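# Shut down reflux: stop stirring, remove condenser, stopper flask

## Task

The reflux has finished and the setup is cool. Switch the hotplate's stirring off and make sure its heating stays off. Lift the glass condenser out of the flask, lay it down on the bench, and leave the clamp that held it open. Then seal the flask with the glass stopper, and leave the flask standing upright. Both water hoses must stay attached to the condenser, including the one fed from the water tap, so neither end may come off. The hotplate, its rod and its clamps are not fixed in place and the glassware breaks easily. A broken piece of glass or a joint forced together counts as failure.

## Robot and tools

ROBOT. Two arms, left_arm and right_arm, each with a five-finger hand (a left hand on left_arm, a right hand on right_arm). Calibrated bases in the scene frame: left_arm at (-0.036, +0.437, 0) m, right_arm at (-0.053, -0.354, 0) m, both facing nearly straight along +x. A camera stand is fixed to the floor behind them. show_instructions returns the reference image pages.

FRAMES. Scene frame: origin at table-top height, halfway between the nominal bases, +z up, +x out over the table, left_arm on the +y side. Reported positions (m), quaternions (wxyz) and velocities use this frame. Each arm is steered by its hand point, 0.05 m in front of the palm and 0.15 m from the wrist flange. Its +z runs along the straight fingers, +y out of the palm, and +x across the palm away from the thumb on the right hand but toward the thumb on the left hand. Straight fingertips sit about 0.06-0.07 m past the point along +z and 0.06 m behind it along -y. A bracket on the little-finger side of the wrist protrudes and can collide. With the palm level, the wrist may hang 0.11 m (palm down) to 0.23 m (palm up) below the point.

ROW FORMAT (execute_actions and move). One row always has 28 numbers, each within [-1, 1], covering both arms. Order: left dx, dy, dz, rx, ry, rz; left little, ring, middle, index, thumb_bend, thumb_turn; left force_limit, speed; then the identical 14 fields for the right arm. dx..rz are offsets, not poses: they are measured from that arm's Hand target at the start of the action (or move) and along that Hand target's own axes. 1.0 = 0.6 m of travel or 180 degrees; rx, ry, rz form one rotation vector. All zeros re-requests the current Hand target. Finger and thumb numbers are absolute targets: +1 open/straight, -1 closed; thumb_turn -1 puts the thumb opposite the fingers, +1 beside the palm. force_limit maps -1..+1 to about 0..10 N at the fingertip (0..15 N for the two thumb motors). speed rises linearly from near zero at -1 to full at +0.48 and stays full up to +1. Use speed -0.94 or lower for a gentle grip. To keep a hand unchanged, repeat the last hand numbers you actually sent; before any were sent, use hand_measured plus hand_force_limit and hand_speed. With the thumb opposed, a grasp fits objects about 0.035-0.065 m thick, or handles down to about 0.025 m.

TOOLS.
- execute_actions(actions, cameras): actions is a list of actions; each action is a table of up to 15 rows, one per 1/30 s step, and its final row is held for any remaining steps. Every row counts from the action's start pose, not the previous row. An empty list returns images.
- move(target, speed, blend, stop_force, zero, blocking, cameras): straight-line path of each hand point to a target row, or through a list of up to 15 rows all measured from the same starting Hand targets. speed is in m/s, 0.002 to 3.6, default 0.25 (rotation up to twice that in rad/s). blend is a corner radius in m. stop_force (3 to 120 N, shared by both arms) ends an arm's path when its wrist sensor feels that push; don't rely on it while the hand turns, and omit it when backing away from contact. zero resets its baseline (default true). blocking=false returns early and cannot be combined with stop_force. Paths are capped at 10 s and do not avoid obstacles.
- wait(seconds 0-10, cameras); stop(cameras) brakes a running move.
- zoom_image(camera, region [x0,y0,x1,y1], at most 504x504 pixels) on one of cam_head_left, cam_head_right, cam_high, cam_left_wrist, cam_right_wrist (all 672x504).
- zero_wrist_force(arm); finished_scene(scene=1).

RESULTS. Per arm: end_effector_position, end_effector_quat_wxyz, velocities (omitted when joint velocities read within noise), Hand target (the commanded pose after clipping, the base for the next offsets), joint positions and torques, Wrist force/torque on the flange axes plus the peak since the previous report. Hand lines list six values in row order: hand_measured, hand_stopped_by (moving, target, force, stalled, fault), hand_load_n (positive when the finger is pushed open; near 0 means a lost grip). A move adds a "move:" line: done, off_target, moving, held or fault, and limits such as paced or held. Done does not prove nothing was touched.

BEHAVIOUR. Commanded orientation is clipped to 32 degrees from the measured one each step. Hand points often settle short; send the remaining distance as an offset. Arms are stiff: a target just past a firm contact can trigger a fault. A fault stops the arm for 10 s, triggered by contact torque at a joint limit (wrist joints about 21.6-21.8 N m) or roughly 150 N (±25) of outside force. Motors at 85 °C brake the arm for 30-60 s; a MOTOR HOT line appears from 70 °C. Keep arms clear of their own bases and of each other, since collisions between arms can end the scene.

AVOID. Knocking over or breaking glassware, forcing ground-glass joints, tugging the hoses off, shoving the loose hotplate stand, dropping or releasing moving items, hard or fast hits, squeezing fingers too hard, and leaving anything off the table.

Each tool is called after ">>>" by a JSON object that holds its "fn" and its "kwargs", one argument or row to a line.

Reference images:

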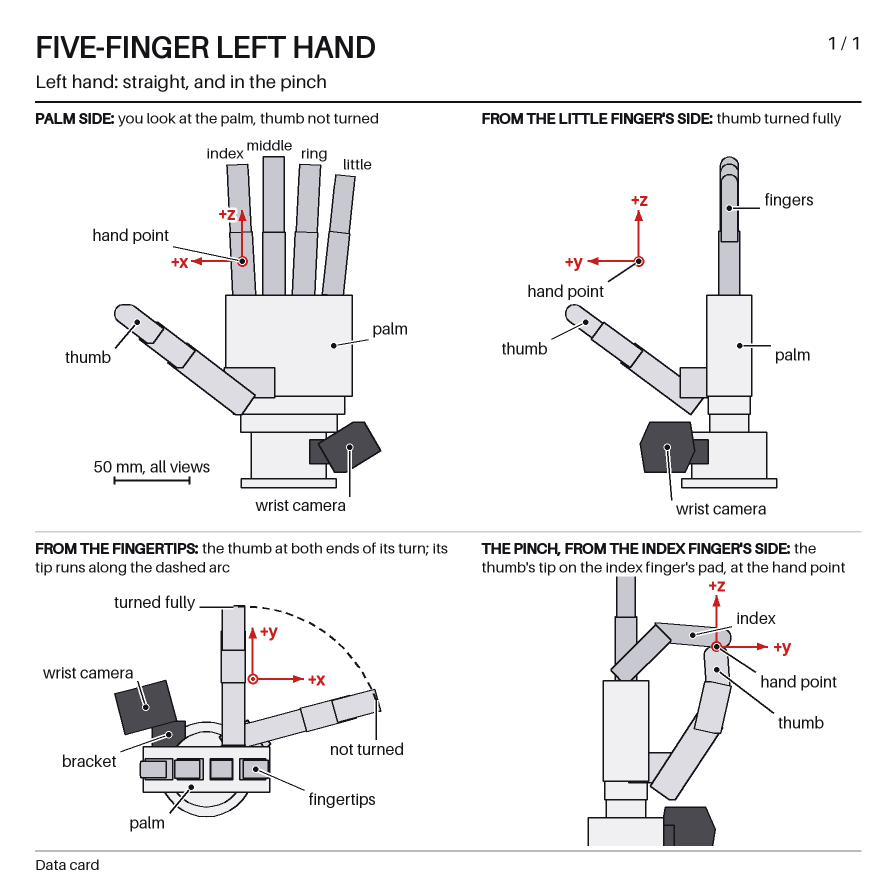

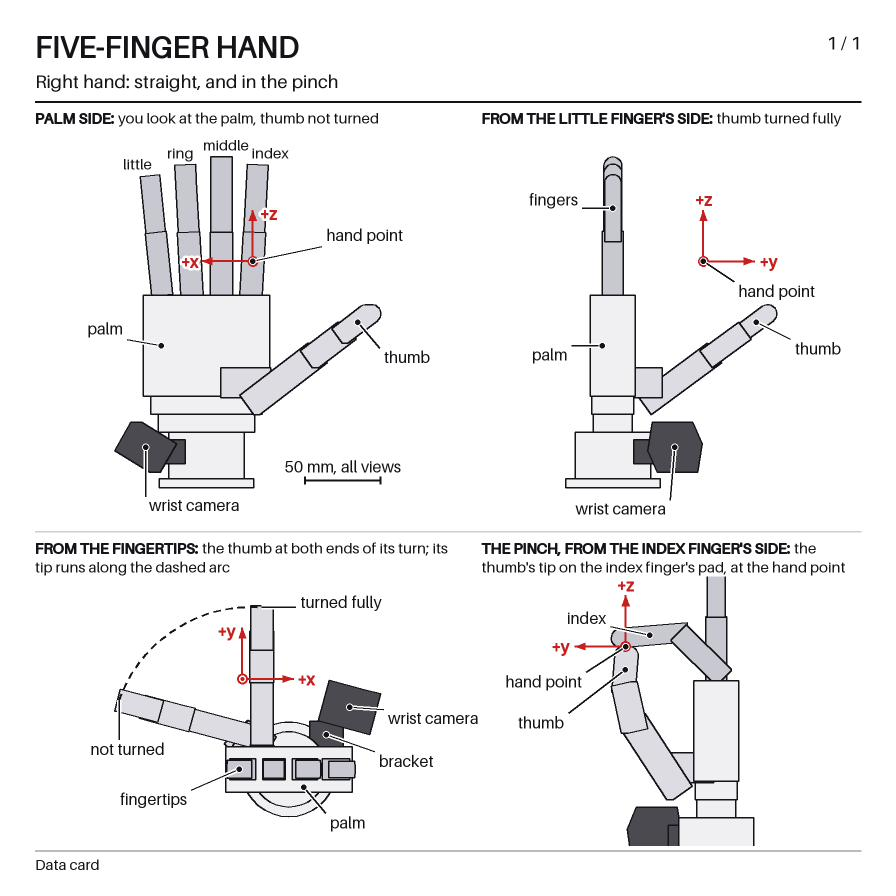

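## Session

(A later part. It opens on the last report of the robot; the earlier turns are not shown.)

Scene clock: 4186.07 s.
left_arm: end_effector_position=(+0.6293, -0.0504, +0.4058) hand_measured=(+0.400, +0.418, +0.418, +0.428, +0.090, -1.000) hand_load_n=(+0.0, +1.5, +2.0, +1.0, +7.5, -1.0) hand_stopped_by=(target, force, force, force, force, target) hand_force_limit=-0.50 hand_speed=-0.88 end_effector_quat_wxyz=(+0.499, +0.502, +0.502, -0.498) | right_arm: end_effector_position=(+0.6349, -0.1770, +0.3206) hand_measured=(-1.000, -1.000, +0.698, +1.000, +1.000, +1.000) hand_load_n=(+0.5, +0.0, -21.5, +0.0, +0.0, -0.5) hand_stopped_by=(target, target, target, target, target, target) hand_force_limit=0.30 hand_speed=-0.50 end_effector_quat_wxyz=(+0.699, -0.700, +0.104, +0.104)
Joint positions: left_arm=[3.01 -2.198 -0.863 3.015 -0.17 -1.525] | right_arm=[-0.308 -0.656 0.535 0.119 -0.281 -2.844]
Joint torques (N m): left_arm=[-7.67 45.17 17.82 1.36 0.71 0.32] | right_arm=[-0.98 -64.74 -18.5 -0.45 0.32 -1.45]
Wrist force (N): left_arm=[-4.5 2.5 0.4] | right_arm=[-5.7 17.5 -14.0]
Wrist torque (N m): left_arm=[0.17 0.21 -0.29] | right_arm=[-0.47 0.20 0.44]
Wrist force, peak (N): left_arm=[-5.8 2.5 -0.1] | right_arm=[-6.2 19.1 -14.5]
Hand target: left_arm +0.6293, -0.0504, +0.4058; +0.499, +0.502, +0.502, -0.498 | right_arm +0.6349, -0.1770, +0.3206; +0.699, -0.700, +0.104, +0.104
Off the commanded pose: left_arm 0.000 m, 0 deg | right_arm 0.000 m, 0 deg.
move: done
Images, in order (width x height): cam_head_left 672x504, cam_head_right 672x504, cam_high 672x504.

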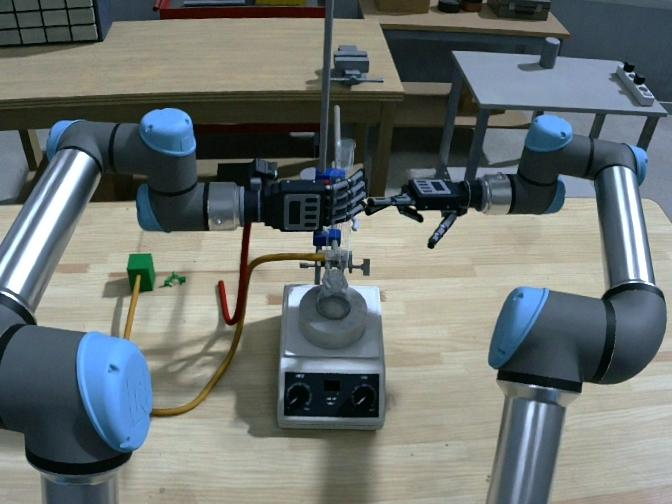

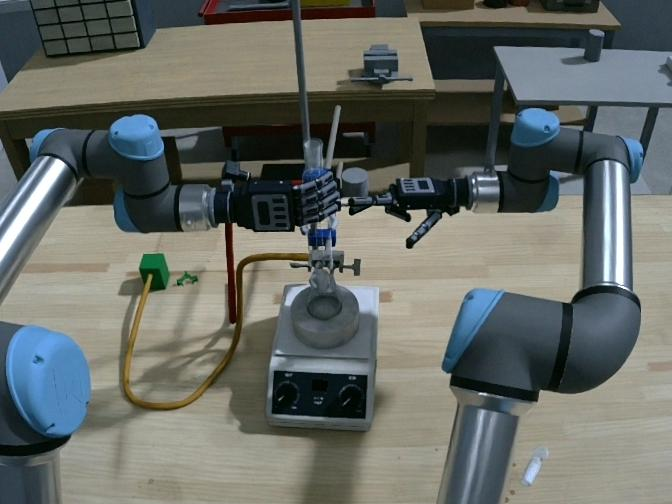

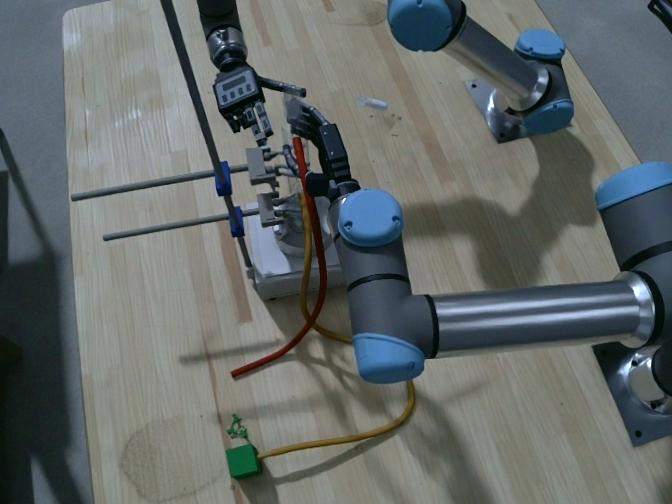

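>>> {"fn": "move", "kwargs": {
  "target": [0,0,0,0,0,0, 0.4,0.4,0.4,0.4,-0.2,-1,-0.5,-0.88, -0.002,0.0076,0,0,0,0, -1,-1,0.7,1,1,1,0.3,-0.5],
  "speed": 0.03
}}

Scene clock: 4194.00 s.
left_arm: end_effector_position=(+0.6293, -0.0504, +0.4058) hand_measured=(+0.400, +0.418, +0.418, +0.430, +0.090, -1.000) hand_load_n=(+0.0, +1.5, +3.5, +2.0, +7.0, +0.0) hand_stopped_by=(target, force, force, force, force, target) hand_force_limit=-0.50 hand_speed=-0.88 end_effector_quat_wxyz=(+0.499, +0.502, +0.502, -0.498) | right_arm: end_effector_position=(+0.6324, -0.1770, +0.3166) hand_measured=(-1.000, -1.000, +0.700, +1.000, +1.000, +1.000) hand_load_n=(+0.0, +0.0, -0.5, +0.0, +0.0, +0.0) hand_stopped_by=(target, target, target, target, target, target) hand_force_limit=0.30 hand_speed=-0.50 end_effector_quat_wxyz=(+0.699, -0.700, +0.104, +0.104)
Joint positions: left_arm=[3.01 -2.198 -0.863 3.015 -0.17 -1.525] | right_arm=[-0.309 -0.67 0.57 0.097 -0.282 -2.844]
Joint torques (N m): left_arm=[-6.89 44.5 17.46 1.36 0.78 0.31] | right_arm=[-7.96 -41.92 -33.08 1.96 -2.01 1.42]
Wrist force (N): left_arm=[-0.8 1.2 6.5] | right_arm=[0.3 -3.7 -1.0]
Wrist torque (N m): left_arm=[0.07 0.36 -0.15] | right_arm=[-0.34 0.18 0.29]
Wrist force, peak (N): left_arm=[-0.8 1.2 6.5] | right_arm=[-5.6 17.8 -14.2]
Hand target: left_arm +0.6293, -0.0504, +0.4058; +0.499, +0.502, +0.502, -0.498 | right_arm +0.6324, -0.1770, +0.3166; +0.699, -0.700, +0.104, +0.104
Off the commanded pose: left_arm 0.000 m, 0 deg | right_arm 0.000 m, 0 deg.
move: done

>>> {"fn": "move", "kwargs": {
  "target": [
    [0,0,0,0,0,0, 0.4,0.4,0.4,0.4,-0.2,-1,-0.5,-0.88, 0.0316,0.0033,0,0,0,-0.1111, -1,-1,0.7,1,1,1,0.3,-0.5],
    [0,0,0,0,0,0, 0.4,0.4,0.4,0.4,-0.2,-1,-0.5,-0.88, 0.0602,-0.008,0,0,0,-0.2222, -1,-1,0.7,1,1,1,0.3,-0.5],
    [0,0,0,0,0,0, 0.4,0.4,0.4,0.4,-0.2,-1,-0.5,-0.88, 0.0832,-0.0284,0,0,0,-0.3333, -1,-1,0.7,1,1,1,0.3,-0.5]
  ],
  "speed": 0.2,
  "blend": 0.005
}}

Scene clock: 4222.40 s.
left_arm: end_effector_position=(+0.6293, -0.0504, +0.4058) hand_measured=(+0.400, +0.418, +0.418, +0.430, +0.090, -1.000) hand_load_n=(+0.0, +2.5, +3.5, +1.5, +7.0, -0.5) hand_stopped_by=(target, force, force, force, force, target) hand_force_limit=-0.50 hand_speed=-0.88 end_effector_quat_wxyz=(+0.499, +0.502, +0.502, -0.498) | right_arm: end_effector_position=(+0.6851, -0.1770, +0.3184) hand_measured=(-1.000, -1.000, +0.700, +1.000, +1.000, +1.000) hand_load_n=(+0.0, +0.0, +0.0, +0.5, +0.0, +0.0) hand_stopped_by=(target, target, target, target, target, target) hand_force_limit=0.30 hand_speed=-0.50 end_effector_quat_wxyz=(+0.658, -0.658, -0.260, -0.259)
Joint positions: left_arm=[3.01 -2.198 -0.863 3.015 -0.17 -1.525] | right_arm=[-0.314 -0.716 0.61 0.105 -0.287 -3.891]
Joint torques (N m): left_arm=[-6.95 45.57 18.23 1.41 0.76 0.42] | right_arm=[-6.63 -38.42 -32.88 -1.3 -2.15 -1.46]
Wrist force (N): left_arm=[-2.3 1.9 7.6] | right_arm=[2.1 -4.4 0.3]
Wrist torque (N m): left_arm=[0.03 0.33 -0.16] | right_arm=[-0.20 0.04 0.44]
Wrist force, peak (N): left_arm=[-2.2 2.1 7.7] | right_arm=[2.3 -10.3 -3.6]
Hand target: left_arm +0.6293, -0.0504, +0.4058; +0.499, +0.502, +0.502, -0.498 | right_arm +0.6851, -0.1770, +0.3184; +0.658, -0.658, -0.260, -0.260
Off the commanded pose: left_arm 0.000 m, 0 deg | right_arm 0.000 m, 0 deg.
move: done

>>> {"fn": "wait", "kwargs": {
  "seconds": 0.1,
  "cameras": ["cam_head_left","cam_high","cam_head_right","cam_left_wrist"]
}}

>>> {"fn": "zoom_image", "kwargs": {
  "camera": "cam_high",
  "region": [230, 110, 310, 190]
}}

>>> {"fn": "zoom_image", "kwargs": {
  "camera": "cam_head_right",
  "region": [300, 170, 380, 250]
}}

>>> {"fn": "zoom_image", "kwargs": {
  "camera": "cam_head_left",
  "region": [320, 170, 400, 250]
}}

Scene clock: 4227.03 s.
left_arm: end_effector_position=(+0.6293, -0.0504, +0.4058) hand_measured=(+0.400, +0.418, +0.418, +0.430, +0.090, -1.000) hand_load_n=(+0.0, +2.0, +3.0, +1.5, +7.5, -0.5) hand_stopped_by=(target, force, force, force, force, target) hand_force_limit=-0.50 hand_speed=-0.88 end_effector_quat_wxyz=(+0.499, +0.502, +0.502, -0.498) | right_arm: end_effector_position=(+0.6851, -0.1770, +0.3184) hand_measured=(-1.000, -1.000, +0.700, +1.000, +1.000, +1.000) hand_load_n=(+0.0, +0.0, +0.0, +0.5, +0.0, +0.0) hand_stopped_by=(target, target, target, target, target, target) hand_force_limit=0.30 hand_speed=-0.50 end_effector_quat_wxyz=(+0.658, -0.658, -0.260, -0.260)
Joint positions: left_arm=[3.01 -2.198 -0.863 3.015 -0.17 -1.525] | right_arm=[-0.314 -0.716 0.61 0.104 -0.287 -3.892]
Joint torques (N m): left_arm=[-6.36 47.06 18.43 1.55 0.54 0.54] | right_arm=[2.92 -37.91 -32.32 -1.14 -1.15 -1.3]
Wrist force (N): left_arm=[-2.2 2.1 7.4] | right_arm=[1.9 -5.0 0.2]
Wrist torque (N m): left_arm=[0.07 0.31 -0.16] | right_arm=[-0.24 0.09 0.41]
Wrist force, peak (N): left_arm=[-2.3 2.3 7.7] | right_arm=[2.0 -5.3 0.2]
Hand target: left_arm +0.6293, -0.0504, +0.4058; +0.499, +0.502, +0.502, -0.498 | right_arm +0.6851, -0.1770, +0.3184; +0.658, -0.658, -0.260, -0.260
Off the commanded pose: left_arm 0.000 m, 0 deg | right_arm 0.000 m, 0 deg.
wait: 0.10 s; at rest from the start
Images, in order (width x height): cam_head_left 672x504, cam_head_right 672x504, cam_high 672x504, cam_left_wrist 672x504.

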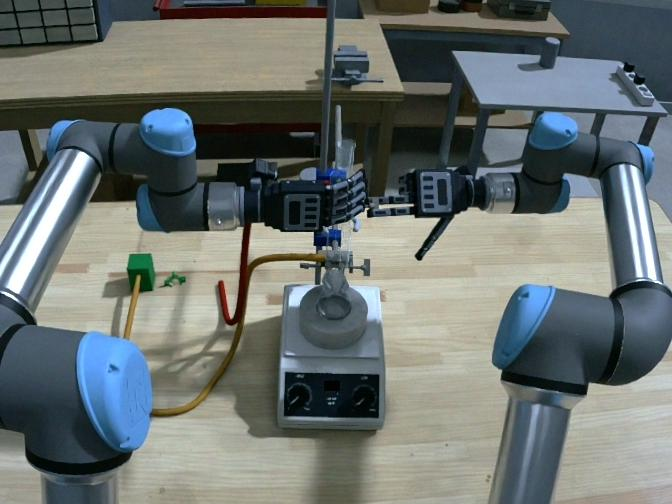

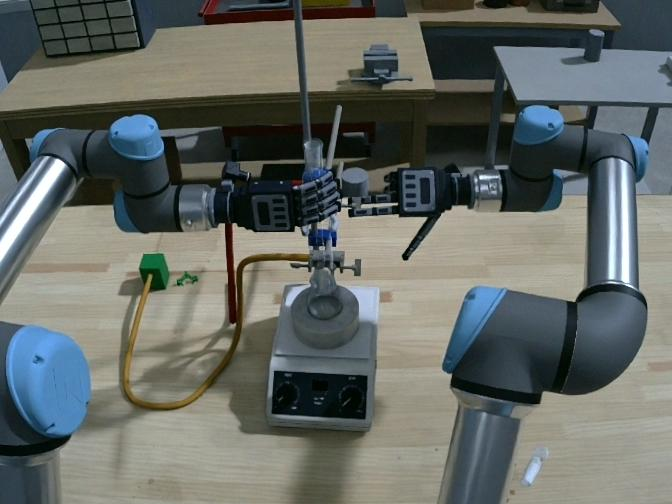

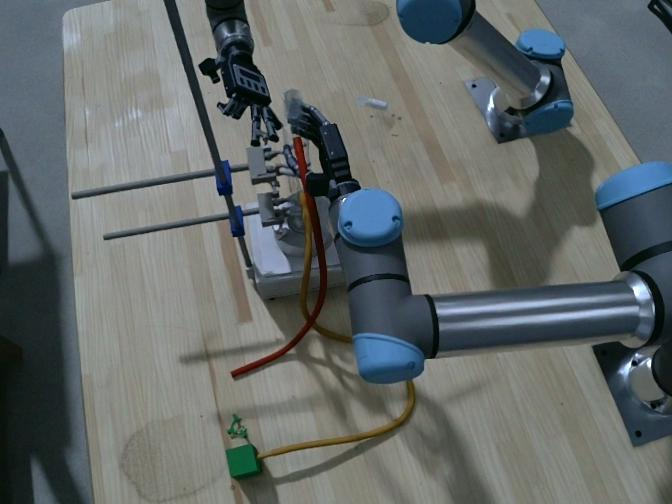

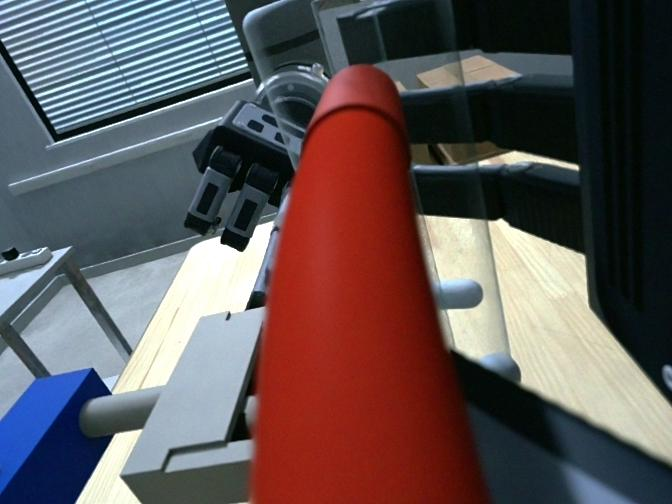

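Scaled by 6.300 from the camera's 672x504 image, which has a finer 960x720 frame.

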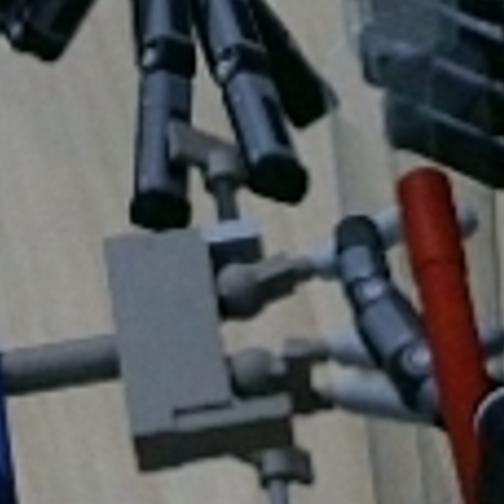

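Scaled by 6.300 from the camera's 672x504 image, which has a finer 960x720 frame.

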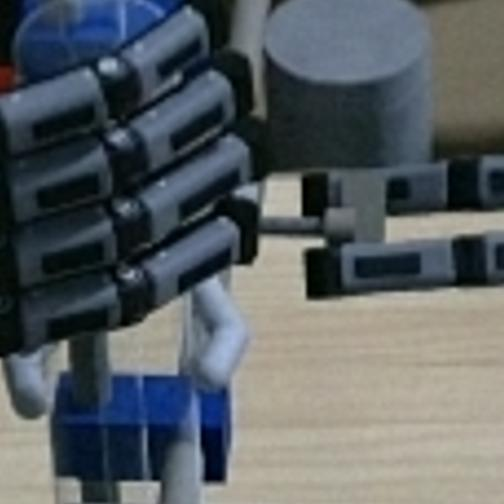

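Scaled by 6.300 from the camera's 672x504 image, which has a finer 960x720 frame.

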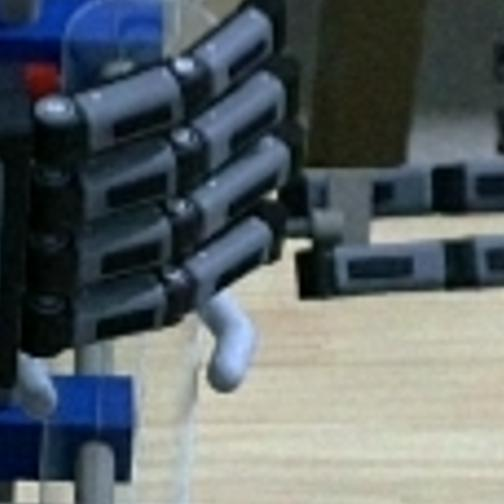

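>>> {"fn": "move", "kwargs": {
  "target": [
    [0,0,0,0,0,0, 0.4,0.4,0.4,0.4,-0.2,-1,-0.5,-0.88, 0.0307,-0.0008,0,0,0,-0.1111, -1,-1,0.7,1,1,1,0.3,-0.5],
    [0,0,0,0,0,0, 0.4,0.4,0.4,0.4,-0.2,-1,-0.5,-0.88, 0.0593,-0.0121,0,0,0,-0.2222, -1,-1,0.7,1,1,1,0.3,-0.5],
    [0,0,0,0,0,0, 0.4,0.4,0.4,0.4,-0.2,-1,-0.5,-0.88, 0.0823,-0.0325,0,0,0,-0.3333, -1,-1,0.7,1,1,1,0.3,-0.5],
    [0,0,0,0,0,0, 0.4,0.4,0.4,0.4,-0.2,-1,-0.5,-0.88, 0.0969,-0.0595,0,0,0,-0.4444, -1,-1,0.7,1,1,1,0.3,-0.5],
    [0,0,0,0,0,0, 0.4,0.4,0.4,0.4,-0.2,-1,-0.5,-0.88, 0.1014,-0.0899,0,0,0,-0.5556, -1,-1,0.7,1,1,1,0.3,-0.5],
    [0,0,0,0,0,0, 0.4,0.4,0.4,0.4,-0.2,-1,-0.5,-0.88, 0.0953,-0.12,0,0,0,-0.6667, -1,-1,0.7,1,1,1,0.3,-0.5]
  ],
  "speed": 0.25,
  "blend": 0.005,
  "cameras": ["cam_head_left","cam_high","cam_head_right"]
}}

>>> {"fn": "zoom_image", "kwargs": {
  "camera": "cam_head_right",
  "region": [300, 170, 380, 250]
}}

>>> {"fn": "zoom_image", "kwargs": {
  "camera": "cam_high",
  "region": [230, 110, 310, 190]
}}

Scene clock: 4247.70 s.
left_arm: end_effector_position=(+0.6293, -0.0504, +0.4058) hand_measured=(+0.400, +0.418, +0.418, +0.430, +0.090, -1.000) hand_load_n=(+0.0, +2.0, +3.0, +2.0, +7.5, -1.0) hand_stopped_by=(target, force, force, force, force, target) hand_force_limit=-0.50 hand_speed=-0.88 end_effector_quat_wxyz=(+0.499, +0.502, +0.502, -0.498) | right_arm: end_effector_position=(+0.6777, -0.1770, +0.4099) hand_measured=(-1.000, -1.000, +0.700, +1.000, +1.000, +1.000) hand_load_n=(+0.0, +0.0, +0.0, +0.0, +0.0, +0.0) hand_stopped_by=(target, target, target, target, target, target) hand_force_limit=0.30 hand_speed=-0.50 end_effector_quat_wxyz=(-0.104, +0.104, +0.700, +0.699)
Joint positions: left_arm=[3.01 -2.198 -0.863 3.015 -0.17 -1.525] | right_arm=[-0.329 -0.843 0.891 -0.05 -0.302 -5.986]
Joint torques (N m): left_arm=[-6.36 46.4 18.75 1.34 0.87 0.86] | right_arm=[8.61 -51.51 -28.06 -1.05 2.52 -1.47]
Wrist force (N): left_arm=[-2.2 1.6 6.4] | right_arm=[2.1 -0.7 -1.9]
Wrist torque (N m): left_arm=[0.05 0.31 -0.15] | right_arm=[-0.05 -0.02 0.03]
Wrist force, peak (N): left_arm=[-2.5 2.2 7.8] | right_arm=[2.3 -5.1 0.8]
Hand target: left_arm +0.6293, -0.0504, +0.4058; +0.499, +0.502, +0.502, -0.498 | right_arm +0.6777, -0.1770, +0.4100; -0.104, +0.104, +0.700, +0.699
Off the commanded pose: left_arm 0.000 m, 0 deg | right_arm 0.000 m, 0 deg.
move: done
Images, in order (width x height): cam_head_left 672x504, cam_head_right 672x504, cam_high 672x504.

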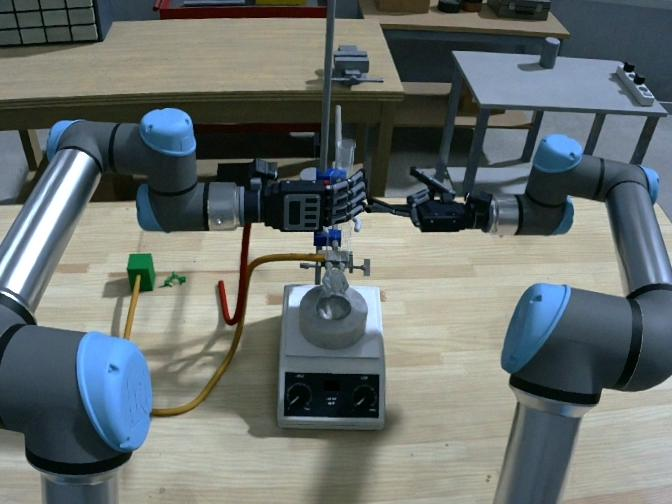

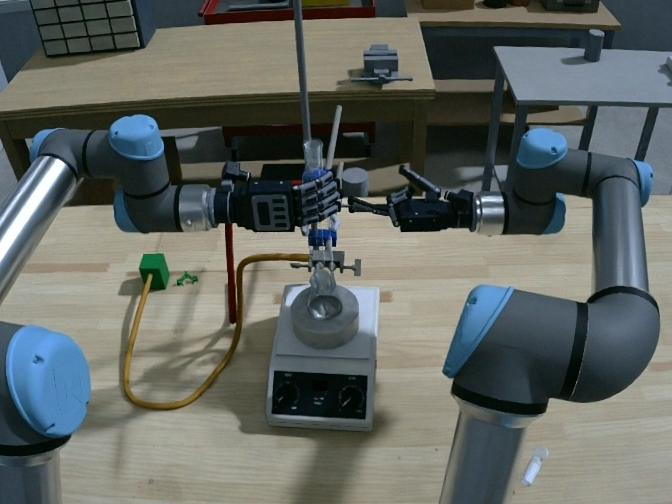

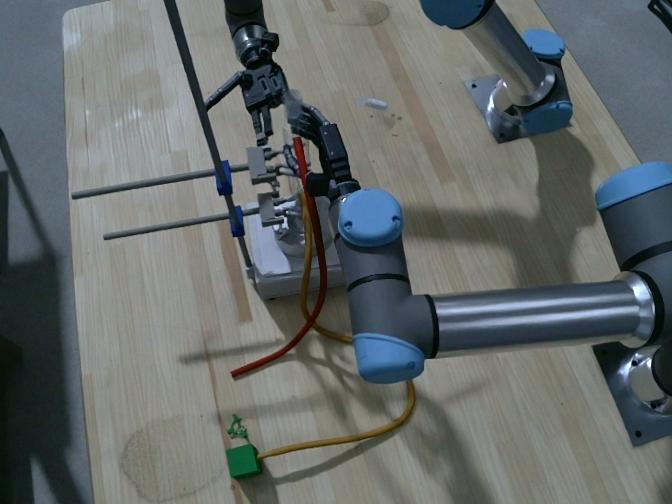

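Scaled by 6.300 from the camera's 672x504 image, which has a finer 960x720 frame.

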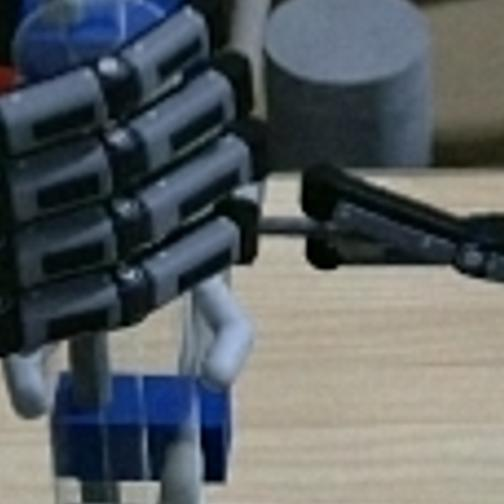

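Scaled by 6.300 from the camera's 672x504 image, which has a finer 960x720 frame.

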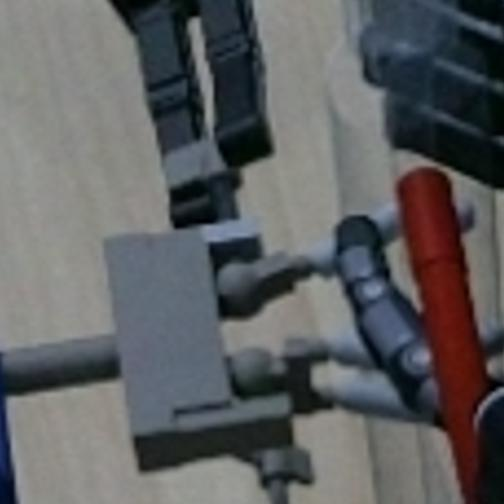

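>>> {"fn": "move", "kwargs": {
  "target": [0,0,0,0,0,0, 0.4,0.4,0.4,0.4,-0.2,-1,-0.5,-0.88, 0,0,-0.0583,0,0,0, -1,-1,0.6,1,1,1,0.3,-0.5],
  "speed": 0.1
}}

>>> {"fn": "move", "kwargs": {
  "target": [
    [0,0,0,0,0,0, 0.4,0.4,0.4,0.4,-0.2,-1,-0.5,-0.88, -0.06,-0.1144,0,0,0,0.3889, -1,-1,0.6,1,1,1,0.3,-0.5],
    [0,0,0,0,0,0, 0.4,0.4,0.4,0.4,-0.2,-1,-0.5,-0.88, 0.0269,-0.2096,0,0,0,0.7778, -1,-1,0.6,1,1,1,0.3,-0.5],
    [0,0,0,0,0,0, 0.4,0.4,0.4,0.4,-0.2,-1,-0.5,-0.88, 0.1463,-0.1605,0,0,0,-0.8333, -1,-1,0.6,1,1,1,0.3,-0.5],
    [0,0,0,0,0,0, 0.4,0.4,0.4,0.4,-0.2,-1,-0.5,-0.88, 0.141,-0.0318,0,0,0,-0.4444, -1,-1,0.6,1,1,1,0.3,-0.5],
    [0,0,0,0,0,0, 0.4,0.4,0.4,0.4,-0.2,-1,-0.5,-0.88, 0.018,0.0076,0,0,0,-0.0556, -1,-1,0.6,1,1,1,0.3,-0.5],
    [0,0,0,0,0,0, 0.4,0.4,0.4,0.4,-0.2,-1,-0.5,-0.88, -0.0608,-0.0946,0,0,0,0.3333, -1,-1,0.6,1,1,1,0.3,-0.5],
    [0,0,0,0,0,0, 0.4,0.4,0.4,0.4,-0.2,-1,-0.5,-0.88, 0.0082,-0.2037,0,0,0,0.7222, -1,-1,0.6,1,1,1,0.3,-0.5],
    [0,0,0,0,0,0, 0.4,0.4,0.4,0.4,-0.2,-1,-0.5,-0.88, 0.0452,-0.17,0,0,0,-0.9278, -1,-1,0.6,1,1,1,0.3,-0.5]
  ],
  "speed": 0.6,
  "blend": 0.01,
  "cameras": ["cam_head_left","cam_high","cam_head_right"]
}}

>>> {"fn": "zoom_image", "kwargs": {
  "camera": "cam_head_right",
  "region": [300, 170, 380, 250]
}}

>>> {"fn": "zoom_image", "kwargs": {
  "camera": "cam_high",
  "region": [230, 110, 310, 190]
}}

>>> {"fn": "zoom_image", "kwargs": {
  "camera": "cam_head_left",
  "region": [320, 170, 400, 250]
}}

Scene clock: 4288.00 s.
left_arm: end_effector_position=(+0.6293, -0.0504, +0.4058) hand_measured=(+0.400, +0.418, +0.418, +0.430, +0.090, -1.000) hand_load_n=(+0.0, +2.5, +3.5, +1.5, +7.5, -0.5) hand_stopped_by=(target, force, force, force, force, target) hand_force_limit=-0.50 hand_speed=-0.88 end_effector_quat_wxyz=(+0.499, +0.502, +0.502, -0.498) | right_arm: end_effector_position=(+0.6777, -0.2120, +0.4100) hand_measured=(-1.000, -1.000, +0.600, +1.000, +1.000, +1.000) hand_load_n=(+0.0, +0.0, +0.0, +0.0, +0.0, +0.0) hand_stopped_by=(target, target, target, target, target, target) hand_force_limit=0.30 hand_speed=-0.50 end_effector_quat_wxyz=(-0.104, +0.104, +0.700, +0.699)
Joint positions: left_arm=[3.01 -2.198 -0.863 3.015 -0.17 -1.525] | right_arm=[-0.378 -0.829 0.866 -0.039 -0.351 -5.986]
Joint torques (N m): left_arm=[-7.23 46.94 19.72 1.27 0.9 0.89] | right_arm=[7.99 -55.12 -11.72 -0.8 2.52 -1.39]
Wrist force (N): left_arm=[-2.3 1.7 6.6] | right_arm=[2.2 -0.5 -1.0]
Wrist torque (N m): left_arm=[0.07 0.29 -0.14] | right_arm=[-0.12 -0.10 0.04]
Wrist force, peak (N): left_arm=[-2.4 1.7 6.8] | right_arm=[2.1 -1.1 -2.3]
Hand target: left_arm +0.6293, -0.0504, +0.4058; +0.499, +0.502, +0.502, -0.498 | right_arm +0.6777, -0.2120, +0.4100; -0.104, +0.104, +0.700, +0.699
Off the commanded pose: left_arm 0.000 m, 0 deg | right_arm 0.000 m, 0 deg.
move: done

Scene clock: 4296.67 s.
left_arm: end_effector_position=(+0.6293, -0.0504, +0.4058) hand_measured=(+0.400, +0.418, +0.418, +0.430, +0.090, -1.000) hand_load_n=(+0.0, +2.5, +3.0, +1.5, +7.0, -0.5) hand_stopped_by=(target, force, force, force, force, target) hand_force_limit=-0.50 hand_speed=-0.88 end_effector_quat_wxyz=(+0.499, +0.502, +0.502, -0.498) | right_arm: end_effector_position=(+0.6220, -0.2119, +0.3203) hand_measured=(-1.000, -1.000, +0.600, +1.000, +1.000, +1.000) hand_load_n=(-0.5, +0.0, +0.0, +0.0, +0.0, +0.0) hand_stopped_by=(target, target, target, target, target, target) hand_force_limit=0.30 hand_speed=-0.50 end_effector_quat_wxyz=(+0.683, -0.683, +0.182, +0.182) end_effector_velocity=(+0.000, +0.000, +0.000) end_effector_angular_velocity=(-0.001, +0.003, +0.001)
Joint positions: left_arm=[3.01 -2.198 -0.863 3.015 -0.17 -1.525] | right_arm=[-0.355 -0.656 0.566 0.088 -0.328 3.665]
Joint velocities: left_arm=[within noise] | right_arm=[0 0 -0.001 -0.001 -0.001 0.005]
Joint torques (N m): left_arm=[-5.99 47.05 20.26 1.18 0.78 0.94] | right_arm=[-3.41 -40.86 -33.38 2.15 -0.69 1.32]
Wrist force (N): left_arm=[-2.4 1.7 6.5] | right_arm=[0.5 -2.4 -1.0]
Wrist torque (N m): left_arm=[0.07 0.32 -0.16] | right_arm=[-0.33 0.16 0.19]
Wrist force, peak (N): left_arm=[-2.5 1.8 6.9] | right_arm=[2.5 -2.4 0.0]
Hand target: left_arm +0.6293, -0.0504, +0.4058; +0.499, +0.502, +0.502, -0.498 | right_arm +0.6221, -0.2120, +0.3203; +0.683, -0.683, +0.182, +0.182
Off the commanded pose: left_arm 0.000 m, 0 deg | right_arm 0.000 m, 0 deg.
move: done
Images, in order (width x height): cam_head_left 672x504, cam_head_right 672x504, cam_high 672x504.

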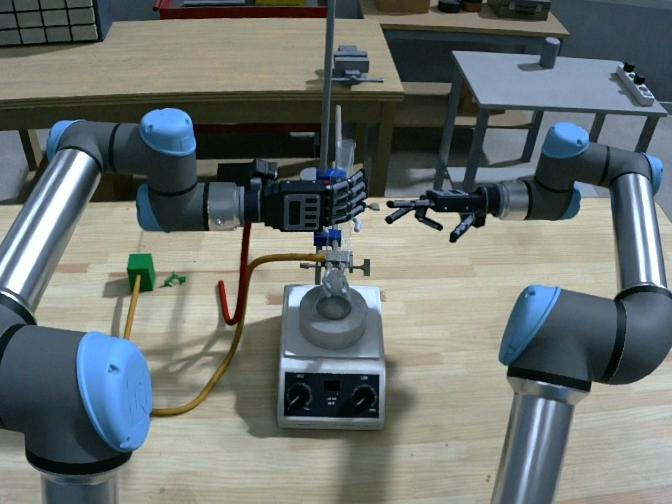

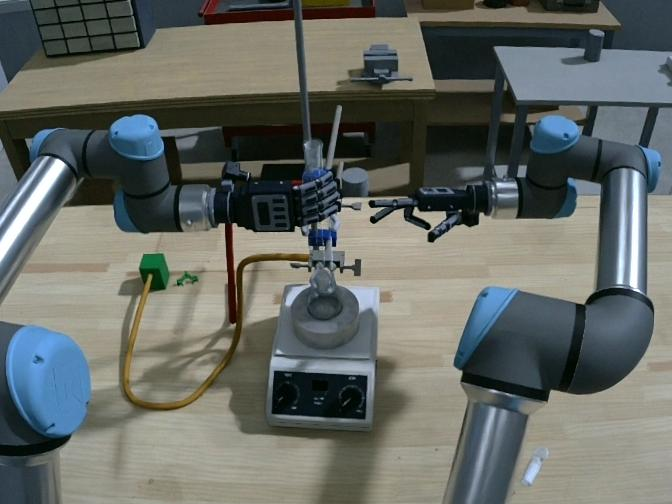

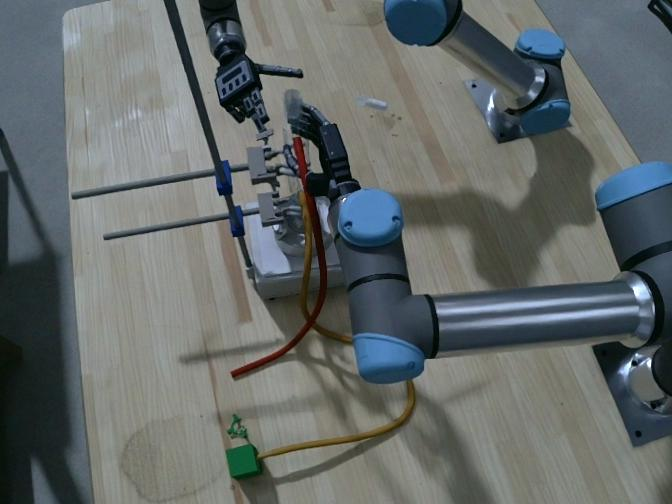

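Scaled by 6.300 from the camera's 672x504 image, which has a finer 960x720 frame.

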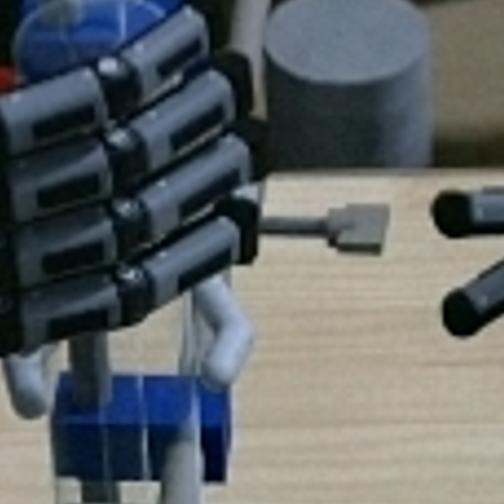

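Scaled by 6.300 from the camera's 672x504 image, which has a finer 960x720 frame.

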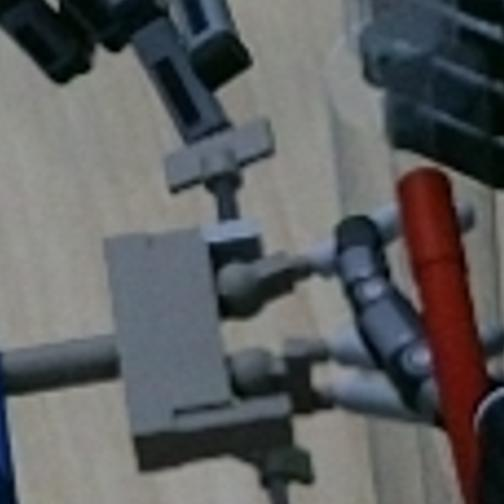

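Scaled by 6.300 from the camera's 672x504 image, which has a finer 960x720 frame.

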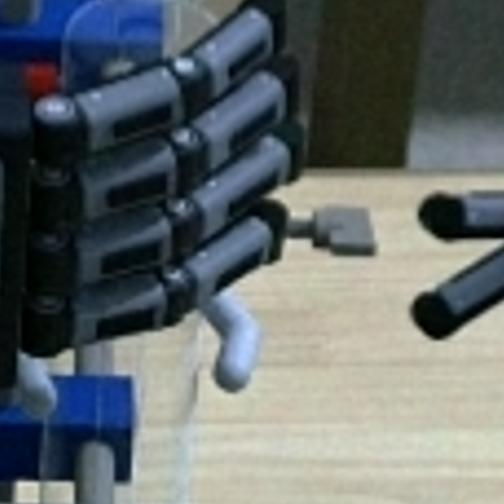

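>>> {"fn": "move", "kwargs": {
  "target": [0,0,0,0,0,0, 0.4,0.4,0.4,0.4,-0.2,-1,-0.5,-0.88, -0.0079,-0.0016,0,0,0,0.0278, -1,-1,0.6,1,1,1,0.3,-0.5],
  "speed": 0.1
}}

>>> {"fn": "move", "kwargs": {
  "target": [0,0,0,0,0,0, 0.4,0.4,0.4,0.4,-0.2,-1,-0.5,-0.88, 0,0,0.0583,0,0,0, -1,-1,0.6,1,1,1,0.3,-0.5],
  "speed": 0.04,
  "stop_force": 4,
  "cameras": ["cam_head_left","cam_high","cam_head_right"]
}}

>>> {"fn": "zoom_image", "kwargs": {
  "camera": "cam_high",
  "region": [230, 110, 310, 190]
}}

>>> {"fn": "zoom_image", "kwargs": {
  "camera": "cam_head_left",
  "region": [320, 170, 400, 250]
}}

Scene clock: 4320.13 s.
left_arm: end_effector_position=(+0.6293, -0.0504, +0.4058) hand_measured=(+0.400, +0.418, +0.418, +0.430, +0.090, -1.000) hand_load_n=(+0.0, +2.0, +3.0, +1.5, +7.5, -0.5) hand_stopped_by=(target, force, force, force, force, target) hand_force_limit=-0.50 hand_speed=-0.88 end_effector_quat_wxyz=(+0.499, +0.502, +0.502, -0.498) | right_arm: end_effector_position=(+0.6184, -0.2120, +0.3235) hand_measured=(-1.000, -1.000, +0.600, +1.000, +1.000, +1.000) hand_load_n=(+0.0, +0.0, +0.0, +0.0, +0.0, -0.5) hand_stopped_by=(target, target, target, target, target, target) hand_force_limit=0.30 hand_speed=-0.50 end_effector_quat_wxyz=(+0.674, -0.675, +0.212, +0.212)
Joint positions: left_arm=[3.01 -2.198 -0.863 3.015 -0.17 -1.525] | right_arm=[-0.356 -0.66 0.578 0.08 -0.328 3.753]
Joint torques (N m): left_arm=[-5.78 47.57 20.19 1.33 0.87 0.93] | right_arm=[-7.64 -54.83 -21.3 1.01 -1.86 -1.35]
Wrist force (N): left_arm=[-2.2 1.4 6.9] | right_arm=[0.3 -2.7 -0.7]
Wrist torque (N m): left_arm=[0.02 0.31 -0.14] | right_arm=[-0.38 0.17 0.15]
Wrist force, peak (N): left_arm=[-2.3 1.5 6.8] | right_arm=[0.5 -3.0 -0.8]
Hand target: left_arm +0.6293, -0.0504, +0.4058; +0.499, +0.502, +0.502, -0.498 | right_arm +0.6185, -0.2120, +0.3235; +0.674, -0.675, +0.212, +0.212
Off the commanded pose: left_arm 0.000 m, 0 deg | right_arm 0.000 m, 0 deg.
move: done

Scene clock: 4322.07 s.
left_arm: end_effector_position=(+0.6293, -0.0504, +0.4058) hand_measured=(+0.400, +0.418, +0.418, +0.430, +0.090, -1.000) hand_load_n=(+0.0, +2.0, +3.0, +1.0, +7.5, -0.5) hand_stopped_by=(target, force, force, force, force, target) hand_force_limit=-0.50 hand_speed=-0.88 end_effector_quat_wxyz=(+0.499, +0.502, +0.502, -0.498) | right_arm: end_effector_position=(+0.6184, -0.1770, +0.3235) hand_measured=(-1.000, -1.000, +0.600, +1.000, +1.000, +1.000) hand_load_n=(+0.0, +0.0, +0.0, +0.5, +0.0, -0.5) hand_stopped_by=(target, target, target, target, target, target) hand_force_limit=0.30 hand_speed=-0.50 end_effector_quat_wxyz=(+0.674, -0.675, +0.212, +0.212)
Joint positions: left_arm=[3.01 -2.198 -0.863 3.015 -0.17 -1.525] | right_arm=[-0.31 -0.678 0.612 0.064 -0.282 3.753]
Joint torques (N m): left_arm=[-5.92 47.2 19.77 1.48 0.79 1.06] | right_arm=[-9.8 -37.58 -31.94 1.75 -2.31 0.02]
Wrist force (N): left_arm=[-1.5 2.3 7.8] | right_arm=[-3.5 -6.2 1.1]
Wrist torque (N m): left_arm=[0.06 0.37 -0.14] | right_arm=[-0.24 0.04 -0.06]
Wrist force, peak (N): left_arm=[-1.6 2.2 7.9] | right_arm=[-3.5 -8.0 -5.0]
Hand target: left_arm +0.6293, -0.0504, +0.4058; +0.499, +0.502, +0.502, -0.498 | right_arm +0.6184, -0.1770, +0.3235; +0.674, -0.675, +0.212, +0.212
Off the commanded pose: left_arm 0.000 m, 0 deg | right_arm 0.000 m, 0 deg.
move: done
Images, in order (width x height): cam_head_left 672x504, cam_head_right 672x504, cam_high 672x504.

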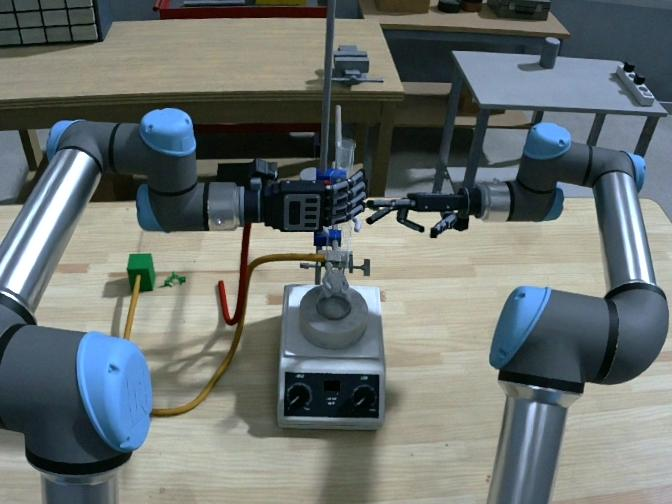

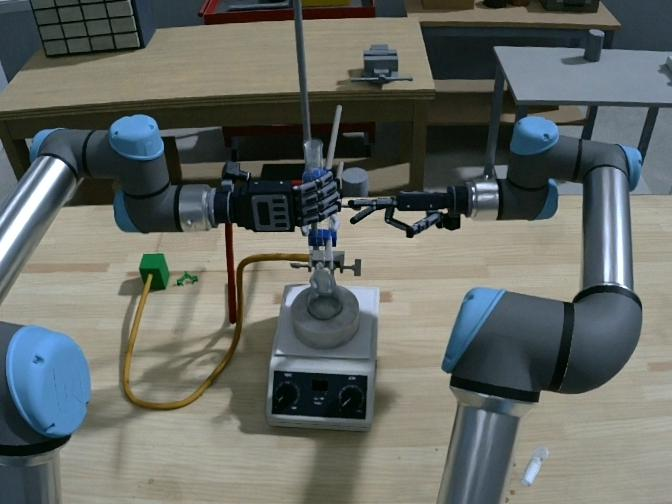

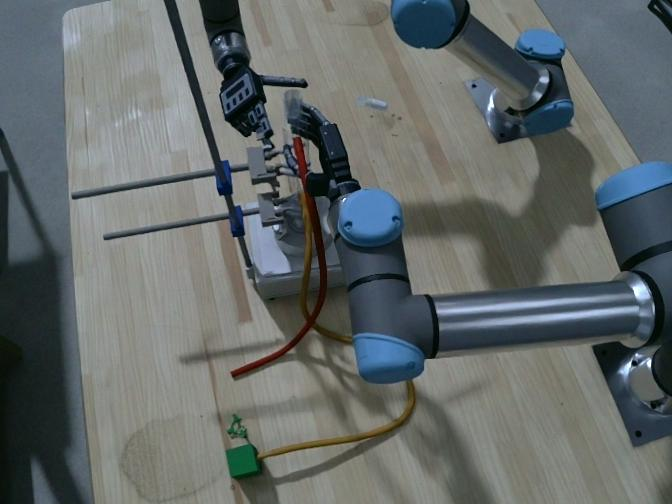

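Scaled by 6.300 from the camera's 672x504 image, which has a finer 960x720 frame.

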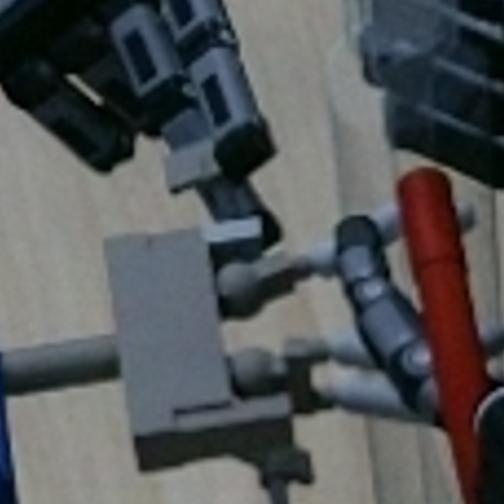

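Scaled by 6.300 from the camera's 672x504 image, which has a finer 960x720 frame.

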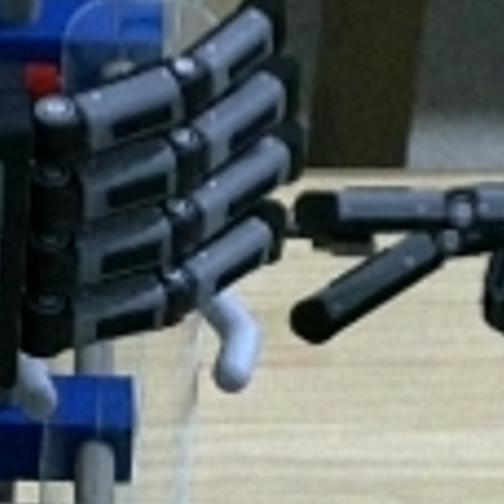

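>>> {"fn": "move", "kwargs": {
  "target": [
    [0,0,0,0,0,0, 0.4,0.4,0.4,0.4,-0.2,-1,-0.5,-0.88, 0.0307,-0.0008,0,0,0,-0.1111, -1,-1,0.7,1,1,1,0.3,-0.5],
    [0,0,0,0,0,0, 0.4,0.4,0.4,0.4,-0.2,-1,-0.5,-0.88, 0.0593,-0.0121,0,0,0,-0.2222, -1,-1,0.7,1,1,1,0.3,-0.5],
    [0,0,0,0,0,0, 0.4,0.4,0.4,0.4,-0.2,-1,-0.5,-0.88, 0.0823,-0.0325,0,0,0,-0.3333, -1,-1,0.7,1,1,1,0.3,-0.5],
    [0,0,0,0,0,0, 0.4,0.4,0.4,0.4,-0.2,-1,-0.5,-0.88, 0.0969,-0.0595,0,0,0,-0.4444, -1,-1,0.7,1,1,1,0.3,-0.5],
    [0,0,0,0,0,0, 0.4,0.4,0.4,0.4,-0.2,-1,-0.5,-0.88, 0.1014,-0.0899,0,0,0,-0.5556, -1,-1,0.7,1,1,1,0.3,-0.5],
    [0,0,0,0,0,0, 0.4,0.4,0.4,0.4,-0.2,-1,-0.5,-0.88, 0.0953,-0.12,0,0,0,-0.6667, -1,-1,0.7,1,1,1,0.3,-0.5]
  ],
  "speed": 0.3,
  "blend": 0.005
}}

Scene clock: 4337.73 s.
left_arm: end_effector_position=(+0.6293, -0.0504, +0.4058) hand_measured=(+0.400, +0.418, +0.418, +0.430, +0.090, -1.000) hand_load_n=(+0.0, +2.5, +3.0, +1.5, +7.5, -1.0) hand_stopped_by=(target, force, force, force, force, target) hand_force_limit=-0.50 hand_speed=-0.88 end_effector_quat_wxyz=(+0.499, +0.502, +0.502, -0.498) | right_arm: end_effector_position=(+0.7065, -0.1770, +0.3498) hand_measured=(-1.000, -1.000, +0.700, +1.000, +1.000, +1.000) hand_load_n=(+0.0, +0.0, +0.0, +0.0, +0.0, +0.0) hand_stopped_by=(target, target, target, target, target, target) hand_force_limit=0.30 hand_speed=-0.50 end_effector_quat_wxyz=(+0.521, -0.521, -0.478, -0.478)
Joint positions: left_arm=[3.01 -2.198 -0.863 3.015 -0.17 -1.525] | right_arm=[-0.321 -0.782 0.722 0.058 -0.294 1.658]
Joint torques (N m): left_arm=[-5.98 48.1 20.49 1.26 0.66 1.11] | right_arm=[-6.09 -42.91 -27.76 -1.2 -2.3 -1.5]
Wrist force (N): left_arm=[-3.0 1.9 6.6] | right_arm=[2.4 -2.5 -0.4]
Wrist torque (N m): left_arm=[0.07 0.29 -0.15] | right_arm=[-0.23 -0.08 0.33]
Wrist force, peak (N): left_arm=[-1.4 2.5 7.9] | right_arm=[-2.4 -16.1 -4.0]
Hand target: left_arm +0.6293, -0.0504, +0.4058; +0.499, +0.502, +0.502, -0.498 | right_arm +0.7065, -0.1770, +0.3498; +0.521, -0.521, -0.478, -0.478
Off the commanded pose: left_arm 0.000 m, 0 deg | right_arm 0.000 m, 0 deg.
move: done


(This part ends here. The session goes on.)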